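# Seat the L-shaped part flat in its pocket

## Task

Place the L-shaped part into the pocket shaped to match it, so that it lies flat and rests on the pocket's floor.

## Robot and tools

Robot: two arms, left_arm and right_arm, each mounted on a tilted plate; a shared metal frame behind them carries both plates, and each plate plus its half of the frame counts as part of that arm for the controller's too-close check. Measured base poses in the scene frame: left_arm (-0.037, +0.264, +0.375) m, quat_wxyz (+0.979, -0.013, +0.205, +0.004), up in its base frame (-0.401, -0.025, +0.916); right_arm (-0.029, -0.156, +0.375) m, quat_wxyz (+0.979, +0.014, +0.205, -0.005), up (-0.401, +0.025, +0.916). A camera stand sits behind the arms. Loose objects can occasionally get a small nudge from outside.

Frames: the scene frame has its origin at table height, halfway between the nominal bases, +z up, +x toward the far side of the table, and left_arm on +y (arm names do not match image left/right). Fixed cameras and the table use the scene frame. Every hand pose, velocity, Hand target and wrist-camera pose in results is in that arm's own base frame. Offsets you send are along the axes of that arm's current Hand target. On the gripper, fingers point along +z and close along y; end_effector_position marks the spot between the pads, roughly 1 cm short of the fingertips.

execute_actions(actions, cameras): actions is a list of actions; each action is a table of 1 to 15 rows, one row per 1/30 s step; a table shorter than 15 repeats its final row. Every row has 14 numbers in [-1, 1]: left_arm dx, dy, dz, rx, ry, rz, opening, then right_arm in the same order, always all 14. dx..rz are an offset, not a pose, measured from the Hand target at the moment that action begins (every row counts from that start, not from the row before); 1.0 equals 0.6 m or 180 degrees; rx, ry, rz form a single rotation vector. Repeating an offset in a new action moves further. Sending six zeros re-commands the current Hand target. opening is absolute: +1 fully open (0.094 m), -1 closed. cameras: list of names, ["all"], [] or null (null gives all images only when actions is empty).

move(target, speed, blend, opening_speed, grip_force, blocking, cameras): target is one 14-number row laid out as above, or a list of up to 15 such rows; every row is an offset from the Hand targets at the start of the move, not from the previous row. Paths are straight, end together, take at least 0.5 s and are cut off at 10 s. speed: path top speed in m/s, 0.002 to 4.3 (default 0.25), one value or one per target; rotation is capped at twice that in rad/s. blend: corner rounding in m for list targets, 0 (default) stops at each. opening_speed: rate of opening change per second on the -1..+1 scale, 0.2 or more. grip_force: per-pad limit in newtons, 10 to 50, one value or one per arm; it persists, and lower values close slowly. blocking=false returns after about 0.5 s while the move carries on. Paths do not avoid obstacles or the other arm; faster moves stray more and hit harder, and a target set beyond a contact pushes harder. Do not route a gripper close to its own base; go around. The result adds a move: line (done, off_target, moving, held, fault) and limits (paced = pose clipped, held = steps withheld). done means at rest within 10 mm and 2 degrees.

wait(seconds 0 to 10): let the scene run on the last commands. stop(): brake a running move. zoom_image(camera, region [x0, y0, x1, y1] in pixels, at most 504 by 504): closer look at the newest image of cam_high, cam_low, cam_left_wrist or cam_right_wrist (each 896x504). show_instructions(): shows the reference image(s). finished_scene(scene): ends the current scene with its number; irreversible, and the goal must hold once the robot lets go.

Results: end_effector_position (m) and end_effector_quat_wxyz per arm in its base frame; Hand target (the last commanded pose after clipping, base of the next offsets); Tool commands; grip_measured on the opening scale (may read up to about 2.5 mm wide when empty, and somewhat narrower than a part being squeezed); Joint positions (last value is opening in m); Joint torques (include the arm's own weight, have offsets and noise; values 3 and 4 wrap at ±28 N m); Joint velocities, possibly shown as within noise; end_effector_position samples at some steps for execute_actions calls.

Behaviour: each step the commanded orientation is clipped to 40 degrees from the measured one. Friction and weight can leave a gripper a few cm from its target, which alone is not a contact; re-send all zeros or the missing offset. An arm that meets an obstacle keeps pushing until you command its target back past the gripper. Fingers grip with about 50 to 64 N per pad; close slowly on fragile items; open well above grip_measured to release. Joint ranges (rad): waist -2.880 to 2.880, shoulder 0.000 to 3.142, elbow 0.000 to 3.019 (straight at 2.964), wrist pitch -1.693 to 1.571, wrist yaw -1.571 to 1.571, wrist roll -2.094 to 2.094.

Avoid: dropping the part or releasing it while it moves, slamming into the table or tray, hard pushes, grippers colliding or one closing on the other's fingers, and anything leaving the table. Watch for a MOTOR HOT line (85 °C); at 100 °C an OVER-TEMPERATURE FAULT makes that arm go limp for 30 to 60 s or more, so do not hold loads, stretch out or push against unreachable poses for long.

Each tool is called after "Request:" in YAML: its name, and indented under it one key for each argument.

Reference images:

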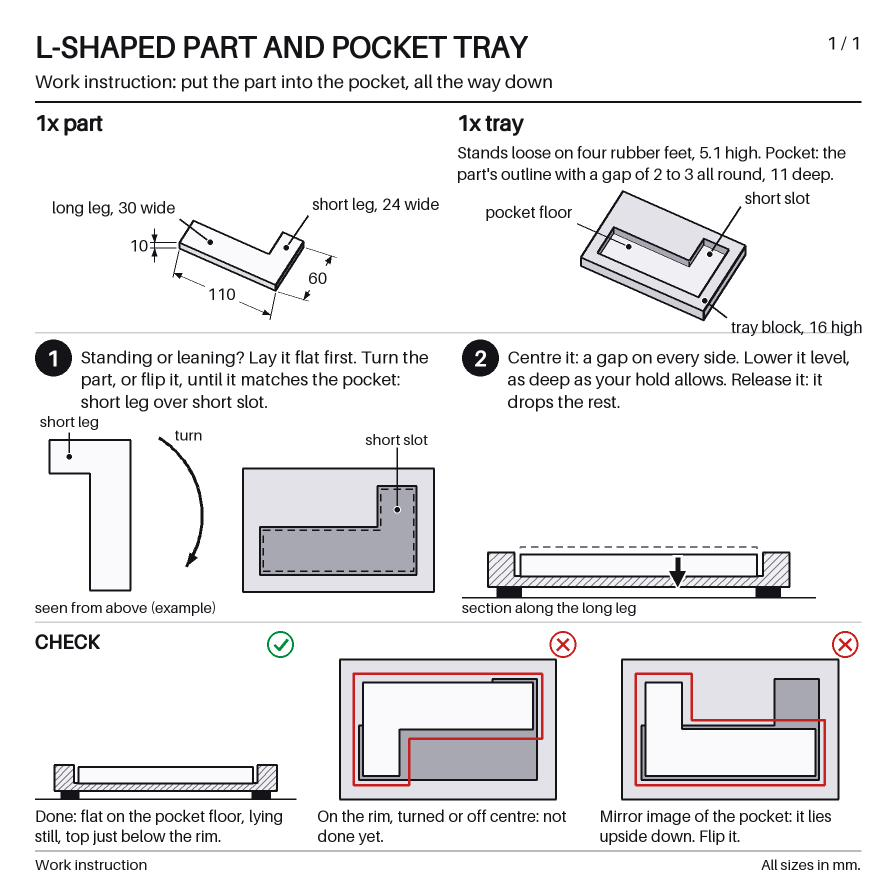

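## Session

Request:
execute_actions:
  actions: []

Scene clock: 0.00 s.
left_arm: end_effector_position=(+0.2329, -0.2469, +0.0718) grip_measured=+1.000 end_effector_quat_wxyz=(+0.150, +0.863, +0.483, -0.009) | right_arm: end_effector_position=(+0.6633, -0.1290, +0.1020) grip_measured=+1.000 end_effector_quat_wxyz=(+0.573, -0.137, +0.779, -0.216)
Joint positions: left_arm=[-0.76 1.188 0.643 -0.742 0.104 1.347 0.094] | right_arm=[-0.193 1.889 0.967 0.668 -0.007 -0.536 0.094]
Joint velocities: within noise
Joint torques (N m): no reading
Heat: left arm: hottest shoulder 27 °C; right arm: hottest wrist yaw 26 °C.
Hand target: left_arm +0.2384, -0.2523, +0.0793; +0.159, +0.862, +0.481, -0.006 | right_arm +0.6672, -0.1299, +0.1113; +0.580, -0.136, +0.773, -0.218
Tool commands: left_gripper/opening=+1.0 right_gripper/opening=+1.0

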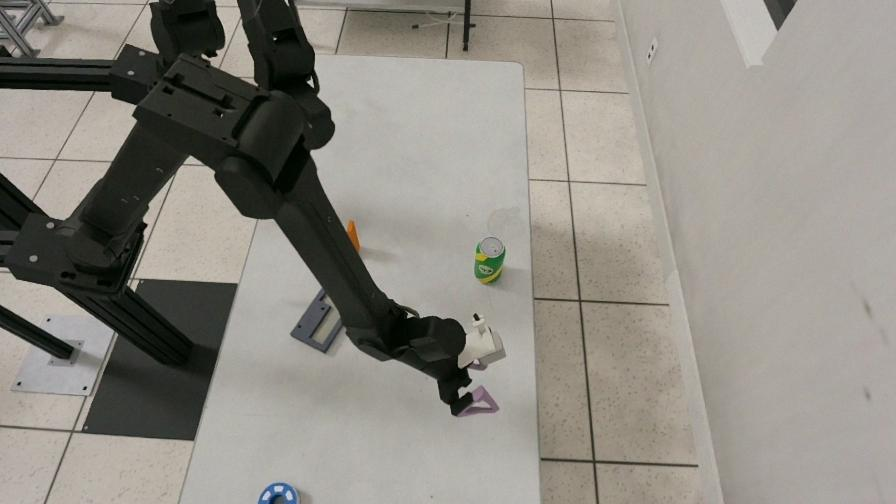

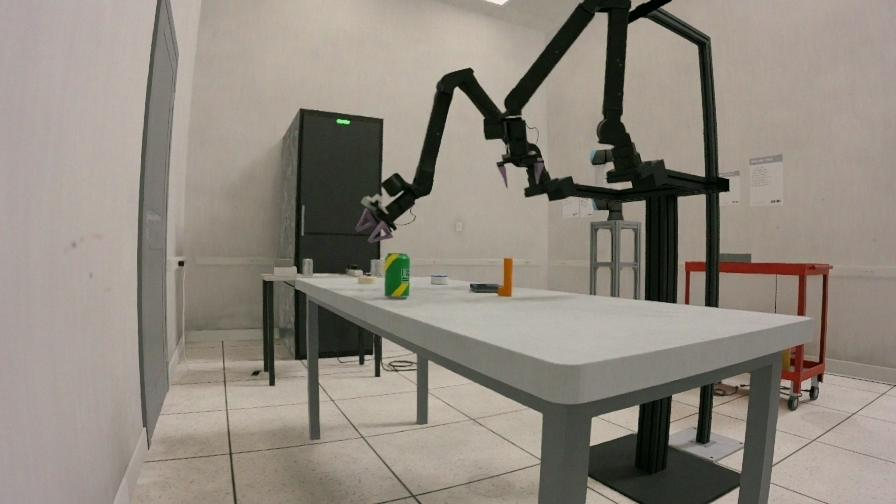

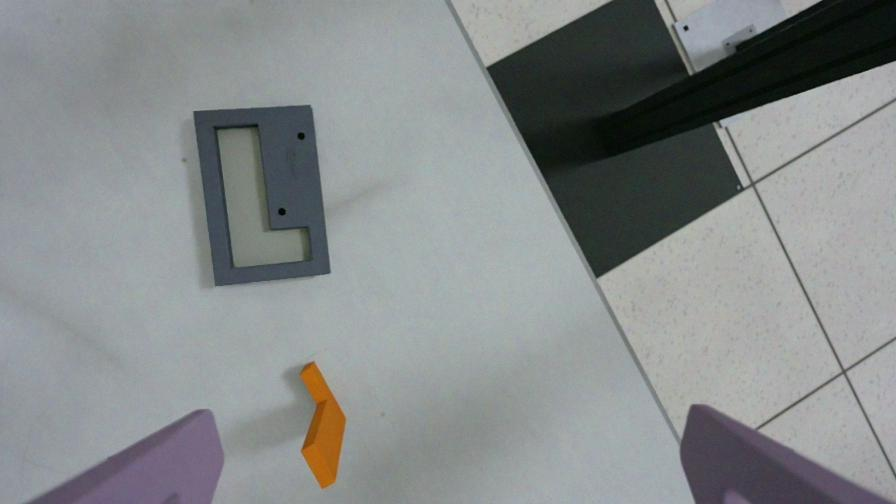

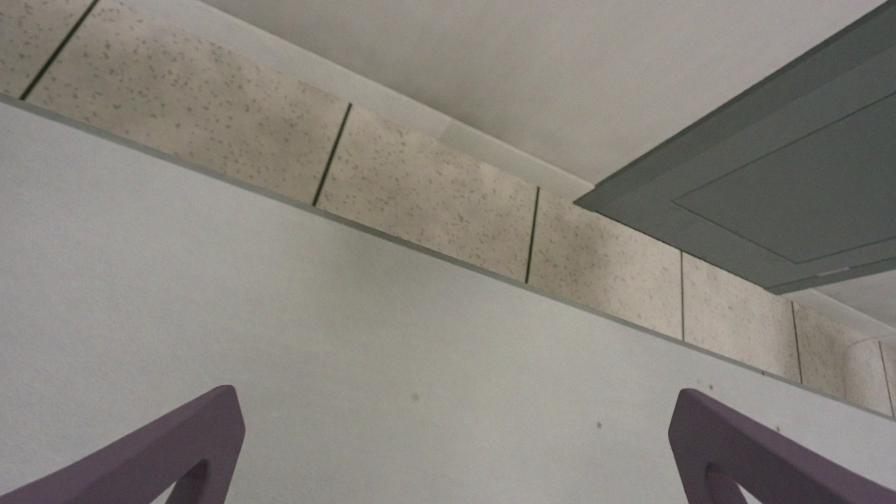

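Request:
move:
  target:
    - [0.4203,-0.1768,-0.1469,-0.1444,0.0524,-0.6436,1,0.1442,0.1751,-0.6342,-0.1178,0.2721,0.11,1]
  speed: 0.25
  cameras: ["all"]

Scene clock: 14.70 s.
left_arm: end_effector_position=(+0.2647, +0.0272, +0.0835) grip_measured=+1.000 end_effector_quat_wxyz=(+0.201, +0.015, +0.979, +0.011) | right_arm: end_effector_position=(+0.2862, -0.0143, +0.0745) grip_measured=+1.000 end_effector_quat_wxyz=(+0.206, -0.005, +0.978, -0.018)
Joint positions: left_arm=[0.127 0.824 0.44 -0.782 0.035 0.151 0.094] | right_arm=[-0.038 0.914 0.451 -0.691 0.018 -0.053 0.094]
Joint torques (N m): left_arm=[2.37 -4.6 7.51 0.35 -0.12 -0.07] | right_arm=[0.38 -6.77 4.4 -0.17 -0.08 0]
Heat: left arm: hottest shoulder 27 °C; right arm: hottest shoulder 26 °C.
Hand target: left_arm +0.2730, +0.0327, +0.0934; +0.205, +0.004, +0.979, +0.013 | right_arm +0.2828, -0.0104, +0.0750; +0.205, -0.005, +0.979, -0.014
Off the commanded pose: left_arm 0.014 m, 1 deg | right_arm 0.005 m, 0 deg.
move: off_target (left_arm)

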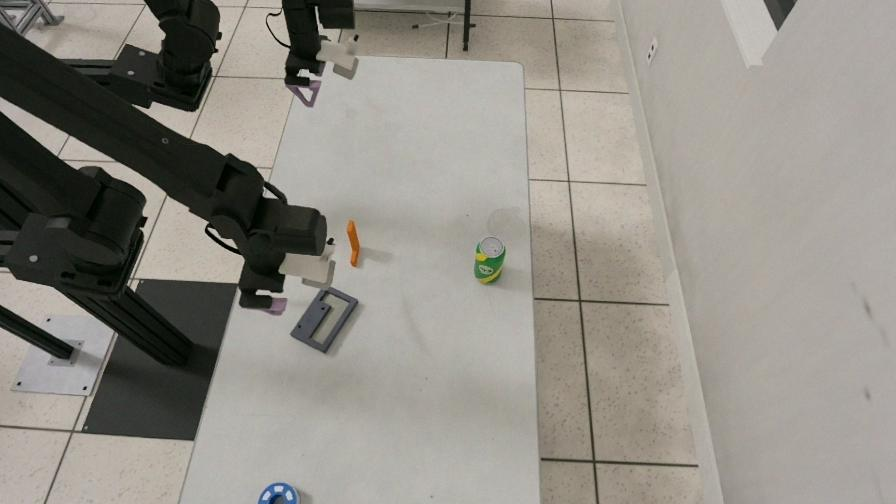

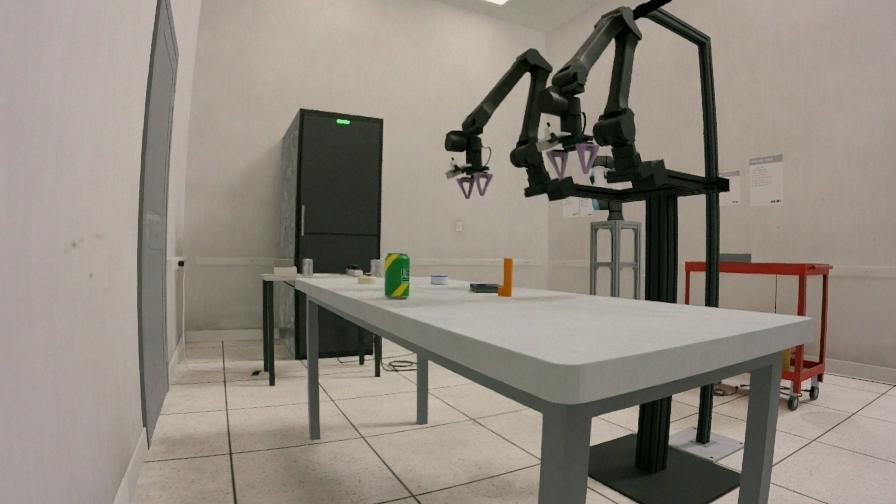

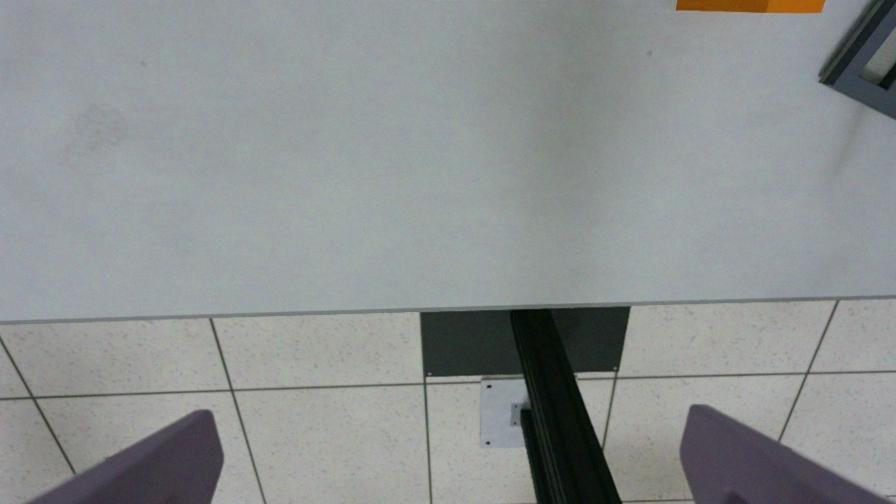

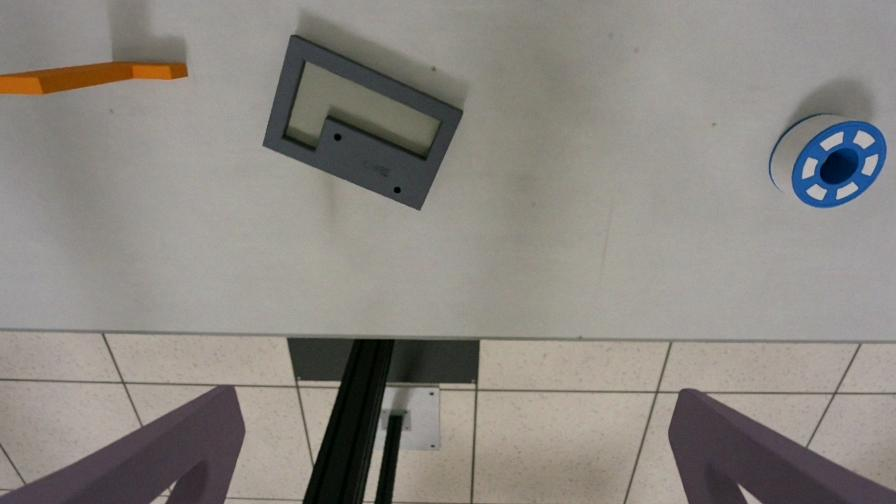

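Request:
zoom_image:
  camera: "cam_right_wrist"
  region: [0, 0, 480, 270]

Request:
zoom_image:
  camera: "cam_high"
  region: [230, 200, 410, 360]

Request:
zoom_image:
  camera: "cam_low"
  region: [340, 230, 560, 320]

Scaled by 1.050 from the camera's 896x504 image, which has a finer 1280x720 frame.

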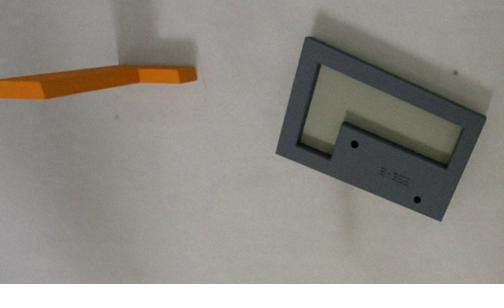

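Scaled by 2.800 from the camera's 896x504 image, which has a finer 1280x720 frame.

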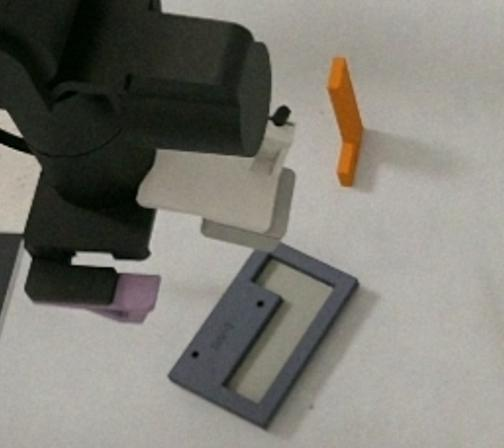

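Scaled by 2.291 from the camera's 896x504 image, which has a finer 1280x720 frame.

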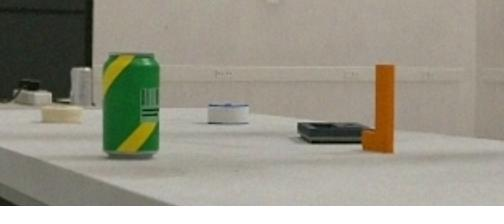

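Request:
move:
  target:
    - [0,0,0,0,0,0,1,0,0.2667,0,0,0,0,1]
  speed: 0.2
  cameras: ["cam_right_wrist", "cam_high"]

Scene clock: 28.07 s.
left_arm: end_effector_position=(+0.2647, +0.0272, +0.0835) grip_measured=+1.000 end_effector_quat_wxyz=(+0.201, +0.015, +0.979, +0.011) | right_arm: end_effector_position=(+0.2723, +0.1378, +0.0589) grip_measured=+1.000 end_effector_quat_wxyz=(+0.195, -0.007, +0.981, -0.022)
Joint positions: left_arm=[0.127 0.824 0.44 -0.782 0.035 0.151 0.094] | right_arm=[0.616 1.097 0.52 -0.691 0.257 0.562 0.094]
Joint torques (N m): left_arm=[2.02 -4.42 7.56 0.39 -0.13 -0.09] | right_arm=[1.67 -6.36 6.8 0.03 0.07 0.03]
Heat: left arm: hottest elbow 28 °C; right arm: hottest shoulder 26 °C.
Hand target: left_arm +0.2730, +0.0327, +0.0934; +0.205, +0.004, +0.979, +0.013 | right_arm +0.2823, +0.1495, +0.0702; +0.205, -0.005, +0.979, -0.014
Off the commanded pose: left_arm 0.014 m, 1 deg | right_arm 0.019 m, 1 deg.
move: off_target (left_arm, right_arm)
Images, in order (width x height): cam_high 896x504, cam_right_wrist 896x504.

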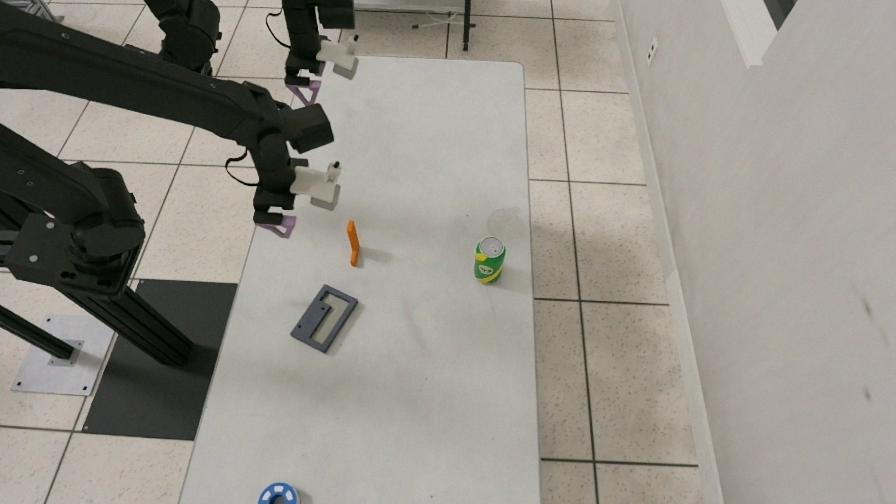

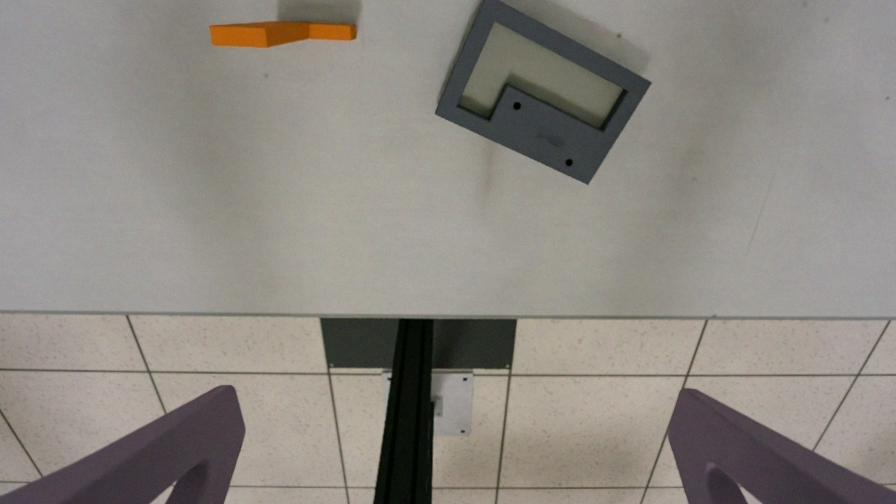

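Request:
move:
  target:
    - [-0.0833,-0.1333,0.25,0,-0.25,0,1,0.1,-0.5667,0,0,0,0,1]
  speed: 0.25
  cameras: ["all"]

Scene clock: 35.90 s.
left_arm: end_effector_position=(+0.3787, -0.0379, -0.0251) grip_measured=+1.000 end_effector_quat_wxyz=(+0.561, -0.001, +0.828, +0.013) | right_arm: end_effector_position=(+0.2196, -0.1760, +0.0452) grip_measured=+1.000 end_effector_quat_wxyz=(+0.194, -0.002, +0.981, -0.001)
Joint positions: left_arm=[-0.188 2.052 0.203 1.462 -0.197 -0.058 0.094] | right_arm=[-0.851 1.073 0.465 -0.698 -0.29 -0.817 0.094]
Joint torques (N m): left_arm=[-1.55 -8.47 -4.15 3 -0.19 0.09] | right_arm=[-2.26 -5.19 6.58 0.43 -0.15 -0.23]
Heat: left arm: hottest elbow 29 °C; right arm: hottest shoulder 26 °C.
Hand target: left_arm +0.3788, -0.0443, -0.0260; +0.564, +0.009, +0.826, +0.011 | right_arm +0.2285, -0.1913, +0.0564; +0.205, -0.005, +0.979, -0.014
Off the commanded pose: left_arm 0.006 m, 1 deg | right_arm 0.021 m, 2 deg.
move: off_target (right_arm)

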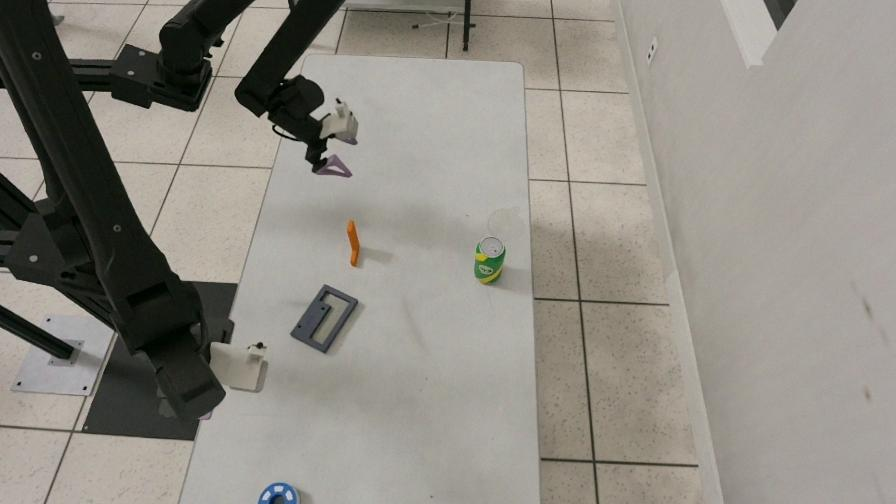

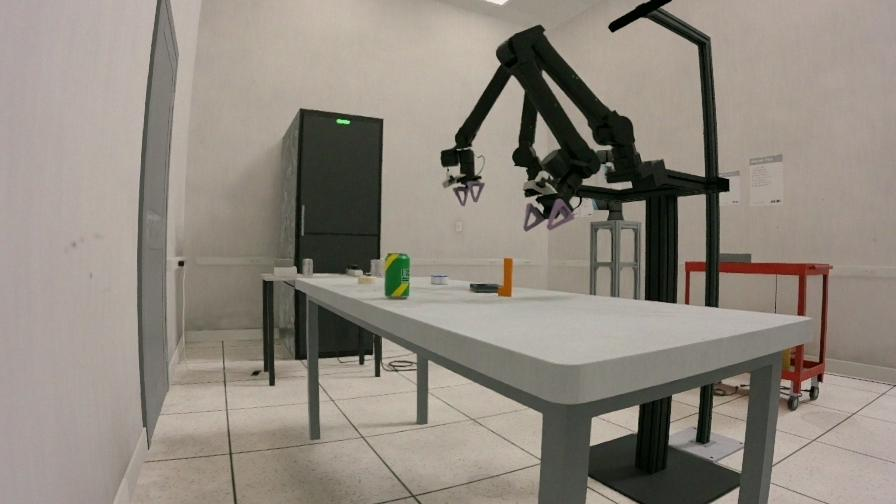

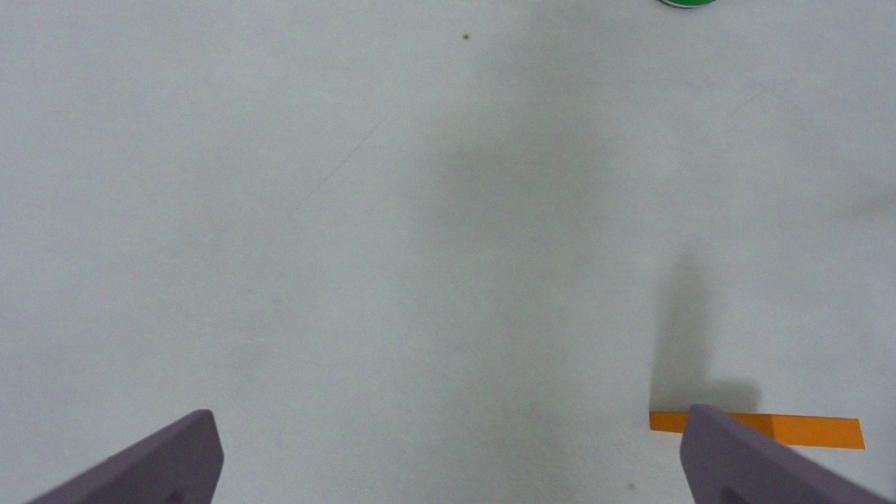

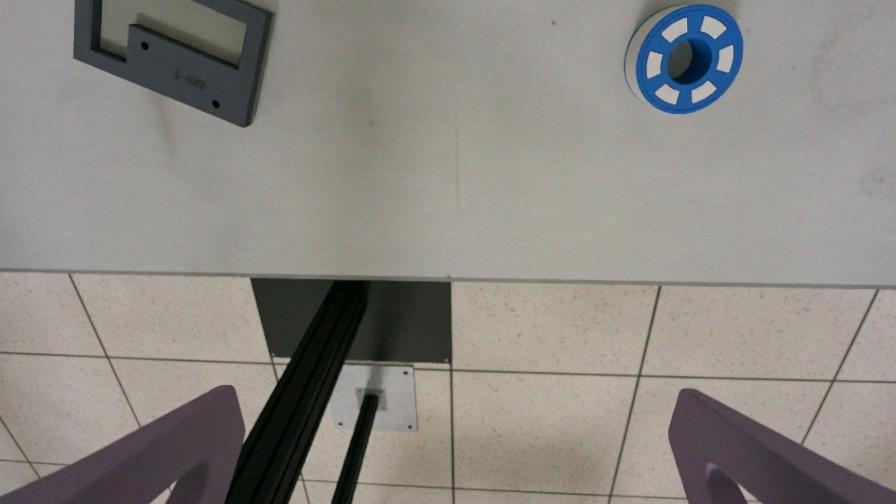

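Request:
zoom_image:
  camera: "cam_left_wrist"
  region: [630, 380, 890, 500]

Scaled by 1.938 from the camera's 896x504 image, which has a finer 1280x720 frame.

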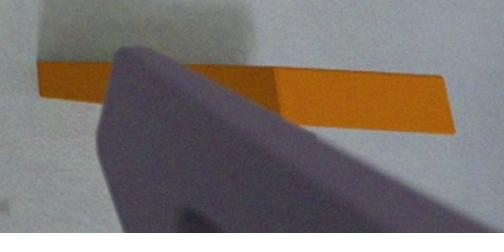

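Request:
zoom_image:
  camera: "cam_right_wrist"
  region: [200, 270, 480, 504]

Scaled by 1.800 from the camera's 896x504 image, which has a finer 1280x720 frame.

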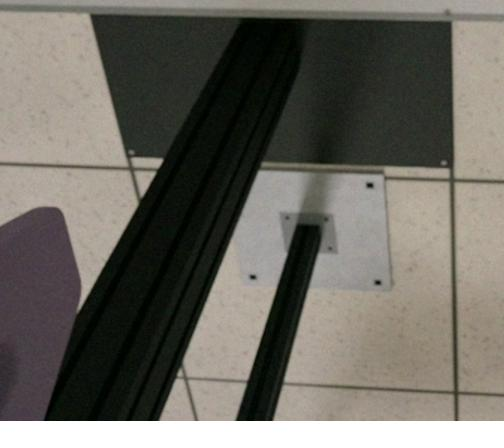

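Request:
zoom_image:
  camera: "cam_right_wrist"
  region: [130, 364, 270, 504]

Request:
zoom_image:
  camera: "cam_right_wrist"
  region: [640, 364, 780, 504]

Request:
zoom_image:
  camera: "cam_left_wrist"
  region: [130, 364, 270, 504]

Scaled by 3.600 from the camera's 896x504 image, which has a finer 1280x720 frame.

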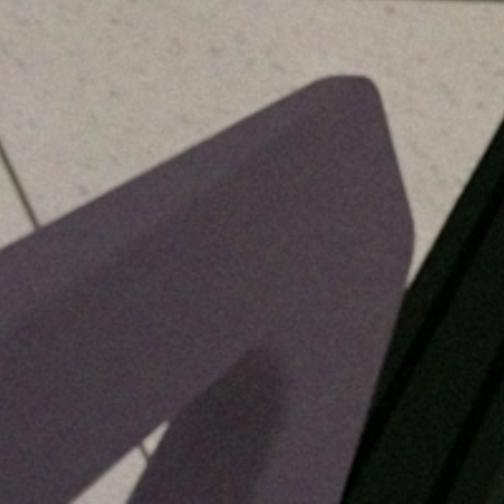

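Scaled by 3.600 from the camera's 896x504 image, which has a finer 1280x720 frame.

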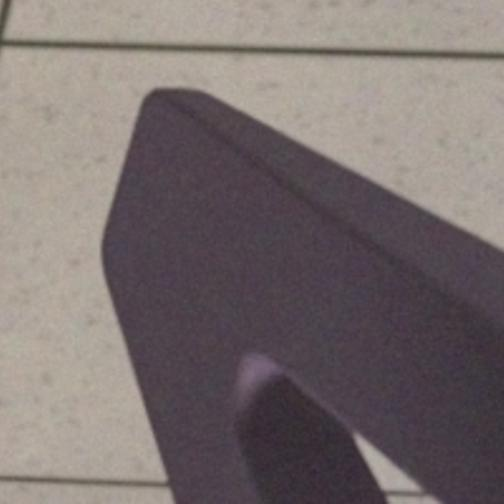

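Scaled by 3.600 from the camera's 896x504 image, which has a finer 1280x720 frame.

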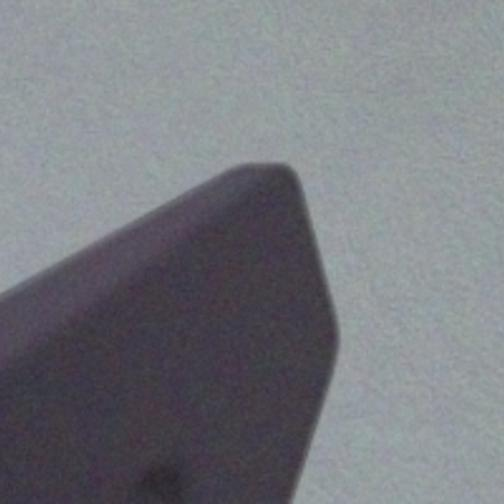

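Request:
zoom_image:
  camera: "cam_low"
  region: [420, 130, 600, 240]

Request:
zoom_image:
  camera: "cam_high"
  region: [240, 80, 400, 190]

Scaled by 2.800 from the camera's 896x504 image, which has a finer 1280x720 frame.

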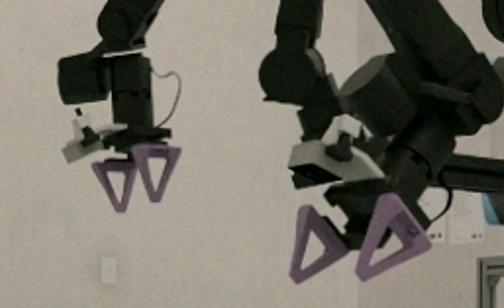

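Scaled by 3.150 from the camera's 896x504 image, which has a finer 1280x720 frame.

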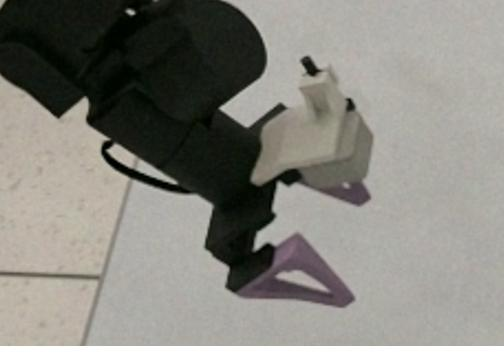

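Request:
zoom_image:
  camera: "cam_left_wrist"
  region: [640, 364, 780, 504]

Scaled by 3.600 from the camera's 896x504 image, which has a finer 1280x720 frame.

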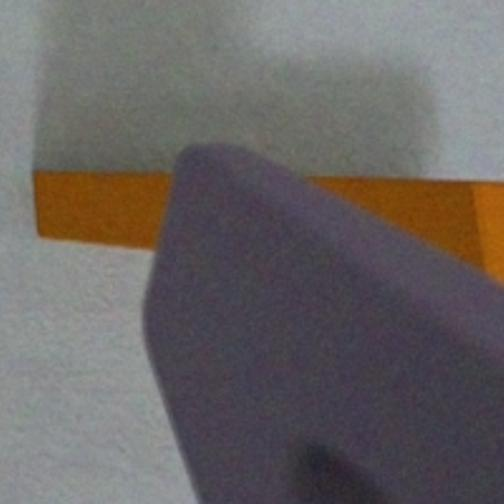

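Request:
move:
  target:
    - [0.1414,-0.2117,0.0377,0,0,0,1,0,0,0,0,0,0,1]
  speed: 0.15
  cameras: ["all"]

Scene clock: 50.33 s.
left_arm: end_effector_position=(+0.3733, -0.1647, -0.1103) grip_measured=+1.000 end_effector_quat_wxyz=(+0.570, +0.003, +0.822, +0.012) | right_arm: end_effector_position=(+0.2196, -0.1760, +0.0452) grip_measured=+1.000 end_effector_quat_wxyz=(+0.194, -0.002, +0.981, -0.001)
Joint positions: left_arm=[-0.671 2.398 0.44 1.506 -0.637 -0.256 0.094] | right_arm=[-0.851 1.073 0.465 -0.698 -0.29 -0.817 0.094]
Joint torques (N m): left_arm=[-3.9 -9.58 -4.19 1.68 -0.31 -0.08] | right_arm=[-2.55 -5.42 6.56 0.44 -0.14 -0.24]
Heat: left arm: hottest elbow 28 °C; right arm: hottest shoulder 26 °C.
Hand target: left_arm +0.3687, -0.1688, -0.1167; +0.564, +0.009, +0.826, +0.011 | right_arm +0.2285, -0.1913, +0.0564; +0.205, -0.005, +0.979, -0.014
Off the commanded pose: left_arm 0.009 m, 1 deg | right_arm 0.021 m, 2 deg.
move: off_target (right_arm)

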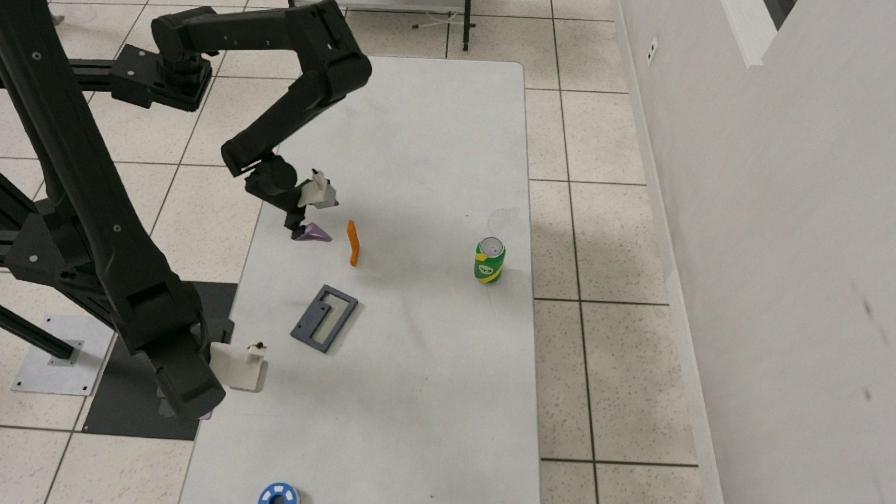

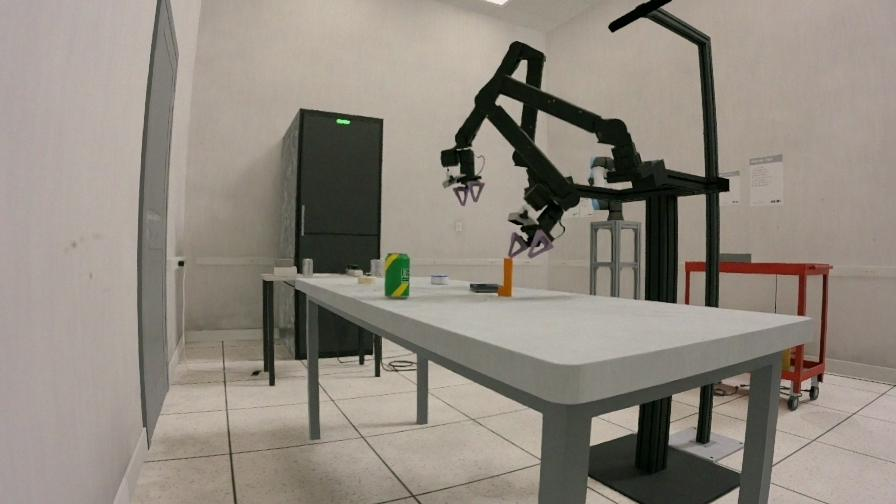

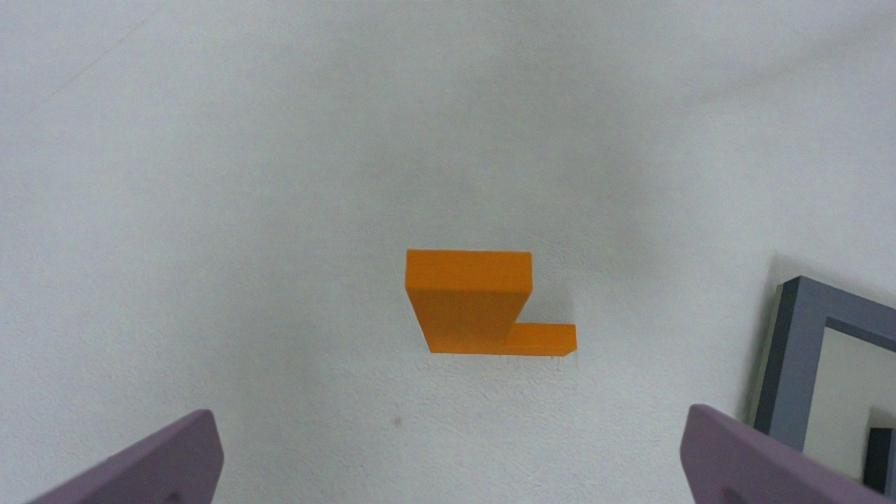

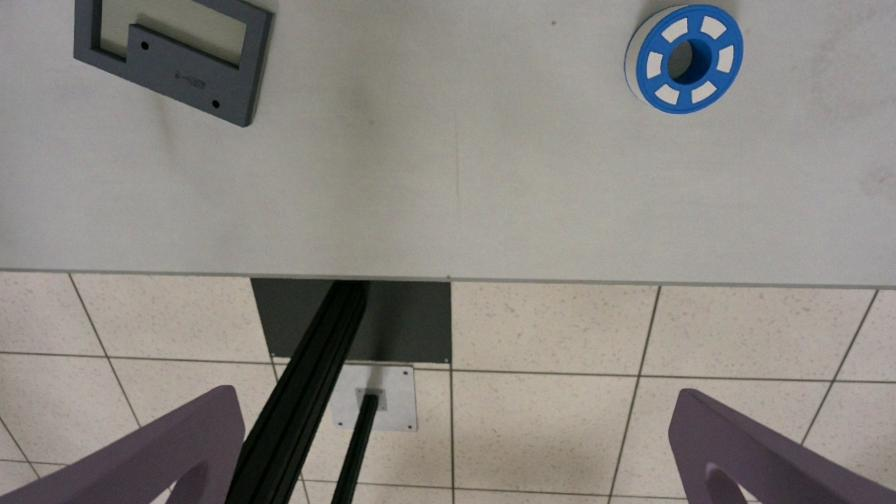

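Request:
zoom_image:
  camera: "cam_left_wrist"
  region: [390, 235, 600, 370]

Scaled by 2.400 from the camera's 896x504 image, which has a finer 1280x720 frame.

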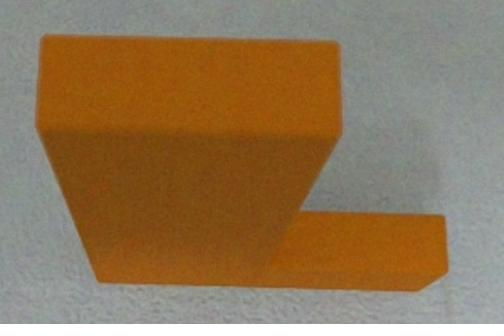

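Request:
move:
  target:
    - [0.008,-0.0072,0.1,0,0,0,1,0,0,0,0,0,0,1]
  speed: 0.1
  cameras: ["all"]

Scene clock: 53.47 s.
left_arm: end_effector_position=(+0.4225, -0.1814, -0.1345) grip_measured=+1.000 end_effector_quat_wxyz=(+0.571, +0.008, +0.821, -0.001) | right_arm: end_effector_position=(+0.2196, -0.1760, +0.0452) grip_measured=+1.000 end_effector_quat_wxyz=(+0.194, -0.002, +0.981, -0.001)
Joint positions: left_arm=[-0.605 2.441 0.585 1.436 -0.553 -0.222 0.094] | right_arm=[-0.851 1.073 0.465 -0.698 -0.29 -0.817 0.094]
Joint torques (N m): left_arm=[-1.2 -10.17 -3.56 1.77 -0.06 0.07] | right_arm=[-2.32 -5.6 6.63 0.47 -0.14 -0.21]
Heat: left arm: hottest elbow 28 °C; right arm: hottest shoulder 26 °C.
Hand target: left_arm +0.4230, -0.1724, -0.1432; +0.564, +0.008, +0.826, +0.011 | right_arm +0.2285, -0.1913, +0.0564; +0.205, -0.005, +0.979, -0.014
Off the commanded pose: left_arm 0.012 m, 2 deg | right_arm 0.021 m, 2 deg.
move: off_target (left_arm, right_arm)

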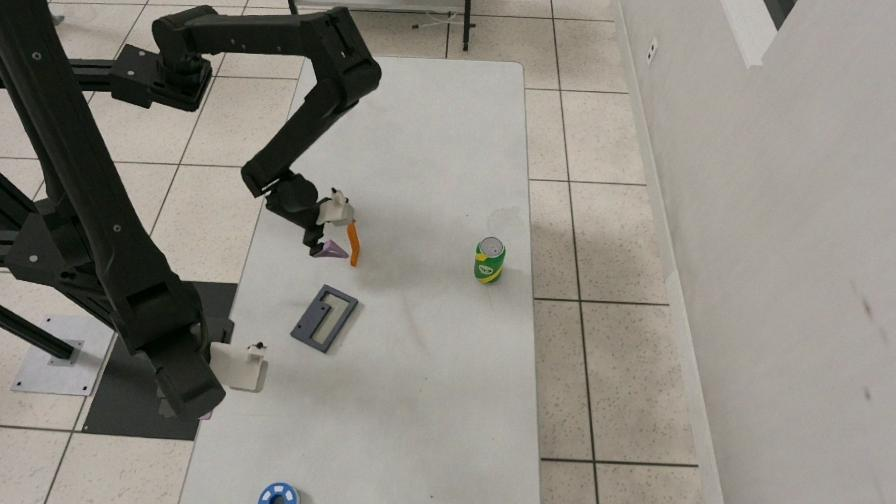

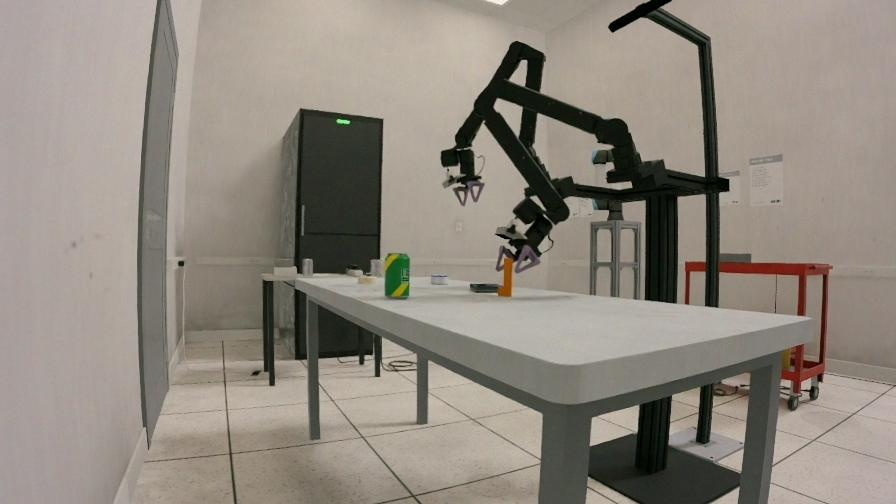

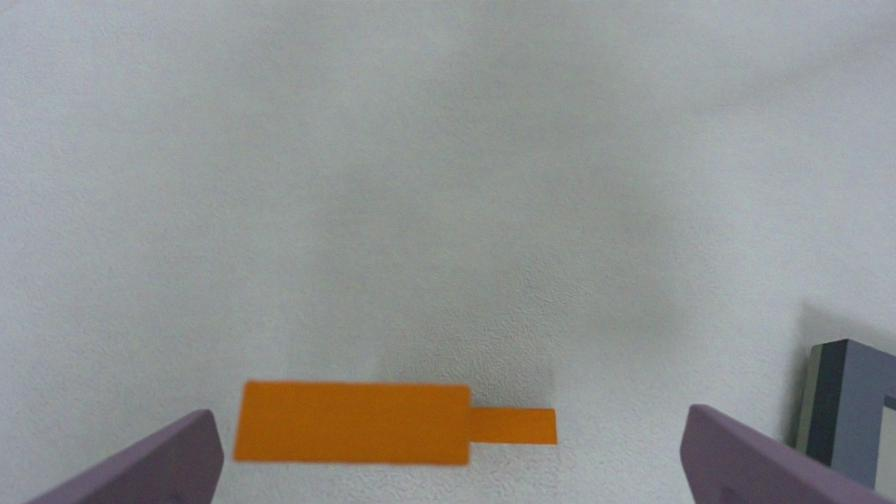

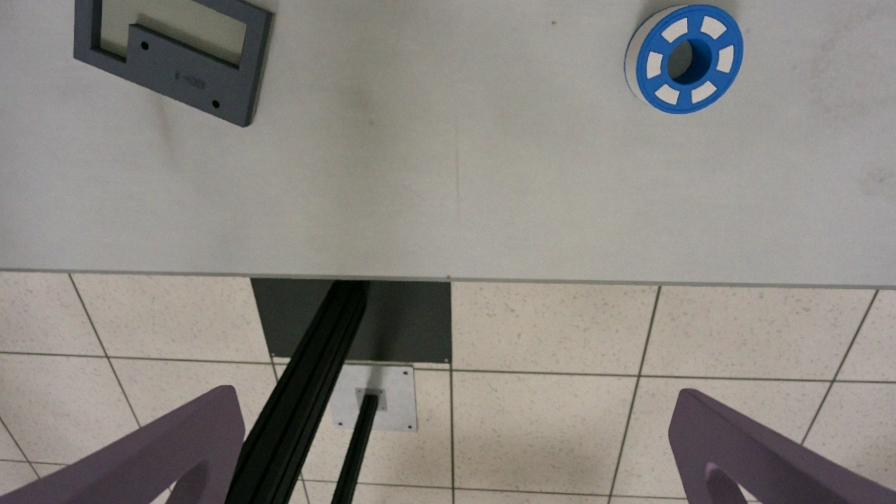

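Request:
move:
  target:
    - [-0.008,0.01,0.011,0,0,0,1,0,0,0,0,0,0,1]
  speed: 0.1
  cameras: ["cam_left_wrist"]

Scene clock: 55.60 s.
left_arm: end_effector_position=(+0.4287, -0.1745, -0.1363) grip_measured=+1.000 end_effector_quat_wxyz=(+0.569, +0.009, +0.823, +0.001) | right_arm: end_effector_position=(+0.2196, -0.1760, +0.0452) grip_measured=+1.000 end_effector_quat_wxyz=(+0.194, -0.002, +0.981, -0.001)
Joint positions: left_arm=[-0.576 2.441 0.59 1.43 -0.526 -0.207 0.094] | right_arm=[-0.851 1.073 0.465 -0.698 -0.29 -0.817 0.094]
Joint torques (N m): left_arm=[-1.14 -10.81 -3.78 1.77 -0.07 0.05] | right_arm=[-2.26 -5.19 6.57 0.36 -0.12 -0.23]
Heat: left arm: hottest elbow 28 °C; right arm: hottest shoulder 26 °C.
Hand target: left_arm +0.4307, -0.1666, -0.1410; +0.564, +0.009, +0.826, +0.011 | right_arm +0.2285, -0.1913, +0.0564; +0.205, -0.005, +0.979, -0.014
Off the commanded pose: left_arm 0.010 m, 1 deg | right_arm 0.021 m, 2 deg.
move: off_target (right_arm)
Images, in order (width x height): cam_left_wrist 896x504.

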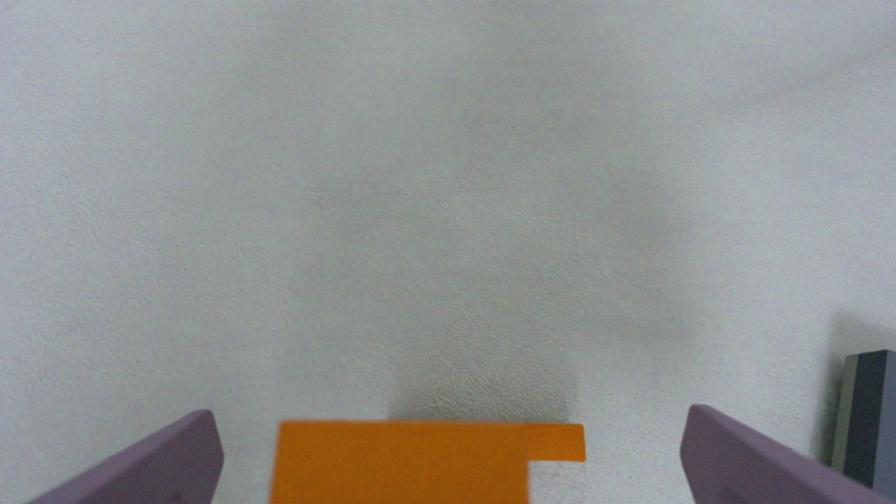

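Request:
move:
  target:
    - [0.0,0.012,0.005,0,0,0,1,0,0,0,0,0,0,1]
  speed: 0.1
  cameras: ["cam_left_wrist"]

Scene clock: 56.97 s.
left_arm: end_effector_position=(+0.4325, -0.1679, -0.1370) grip_measured=+1.000 end_effector_quat_wxyz=(+0.567, +0.010, +0.824, +0.003) | right_arm: end_effector_position=(+0.2196, -0.1760, +0.0452) grip_measured=+1.000 end_effector_quat_wxyz=(+0.194, -0.002, +0.981, -0.001)
Joint positions: left_arm=[-0.551 2.441 0.59 1.43 -0.504 -0.196 0.094] | right_arm=[-0.851 1.073 0.465 -0.698 -0.29 -0.817 0.094]
Joint torques (N m): left_arm=[-0.91 -10.52 -3.82 2.36 -0.04 0.1] | right_arm=[-2.37 -5.42 6.61 0.42 -0.12 -0.22]
Heat: left arm: hottest elbow 28 °C; right arm: hottest shoulder 26 °C.
Hand target: left_arm +0.4336, -0.1592, -0.1419; +0.564, +0.008, +0.826, +0.011 | right_arm +0.2285, -0.1913, +0.0564; +0.205, -0.005, +0.979, -0.014
Off the commanded pose: left_arm 0.010 m, 1 deg | right_arm 0.021 m, 2 deg.
move: off_target (right_arm)
Images, in order (width x height): cam_left_wrist 896x504.

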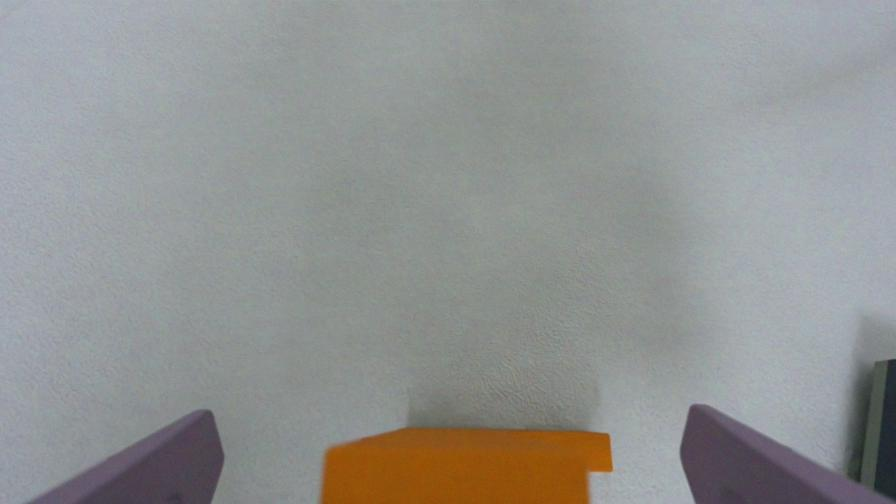

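Request:
move:
  target:
    - [0,0,0,0,0,0,-0.55,0,0,0,0,0,0,1]
  speed: 0.05
  opening_speed: 0.6
  grip_force: 30
  cameras: ["cam_left_wrist", "cam_low"]

Scene clock: 61.73 s.
left_arm: end_effector_position=(+0.4324, -0.1679, -0.1370) grip_measured=-0.369 end_effector_quat_wxyz=(+0.567, +0.011, +0.824, +0.003) | right_arm: end_effector_position=(+0.2196, -0.1760, +0.0452) grip_measured=+1.000 end_effector_quat_wxyz=(+0.194, -0.002, +0.981, -0.001)
Joint positions: left_arm=[-0.551 2.441 0.59 1.43 -0.504 -0.194 0.03] | right_arm=[-0.851 1.073 0.465 -0.698 -0.29 -0.817 0.094]
Joint torques (N m): left_arm=[-0.91 -10.58 -3.85 2.32 -0.05 0.04] | right_arm=[-2.2 -5.36 6.56 0.39 -0.14 -0.21]
Heat: left arm: hottest shoulder 28 °C; right arm: hottest shoulder 26 °C.
Hand target: left_arm +0.4336, -0.1593, -0.1419; +0.564, +0.009, +0.826, +0.011 | right_arm +0.2285, -0.1913, +0.0564; +0.205, -0.005, +0.979, -0.014
Off the commanded pose: left_arm 0.010 m, 1 deg | right_arm 0.021 m, 2 deg.
grip_force (N): 30, 30
move: off_target (right_arm)
Images, in order (width x height): cam_low 896x504, cam_left_wrist 896x504.

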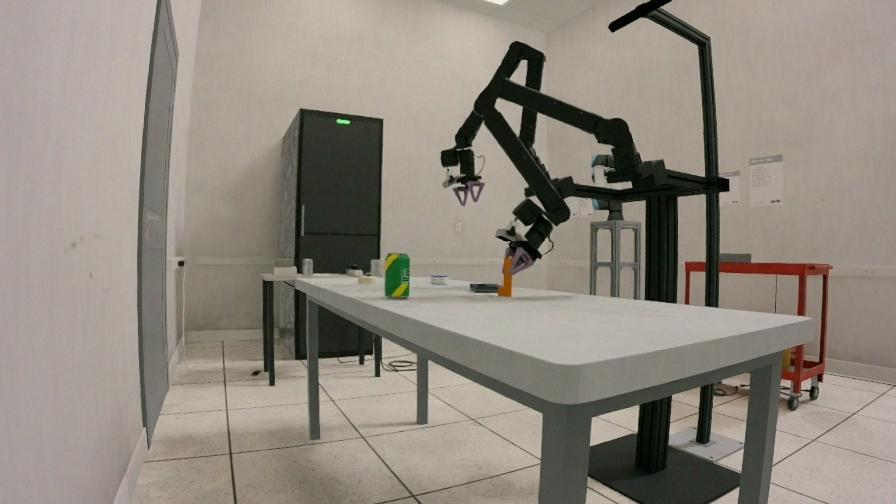

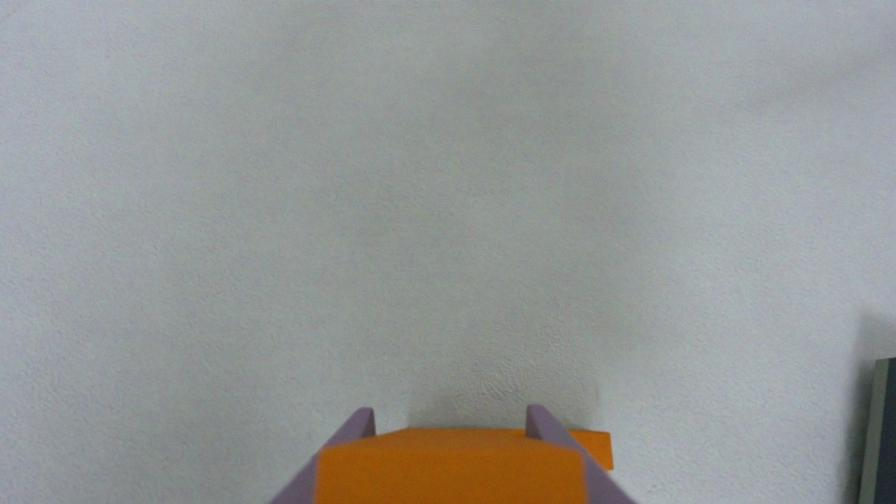

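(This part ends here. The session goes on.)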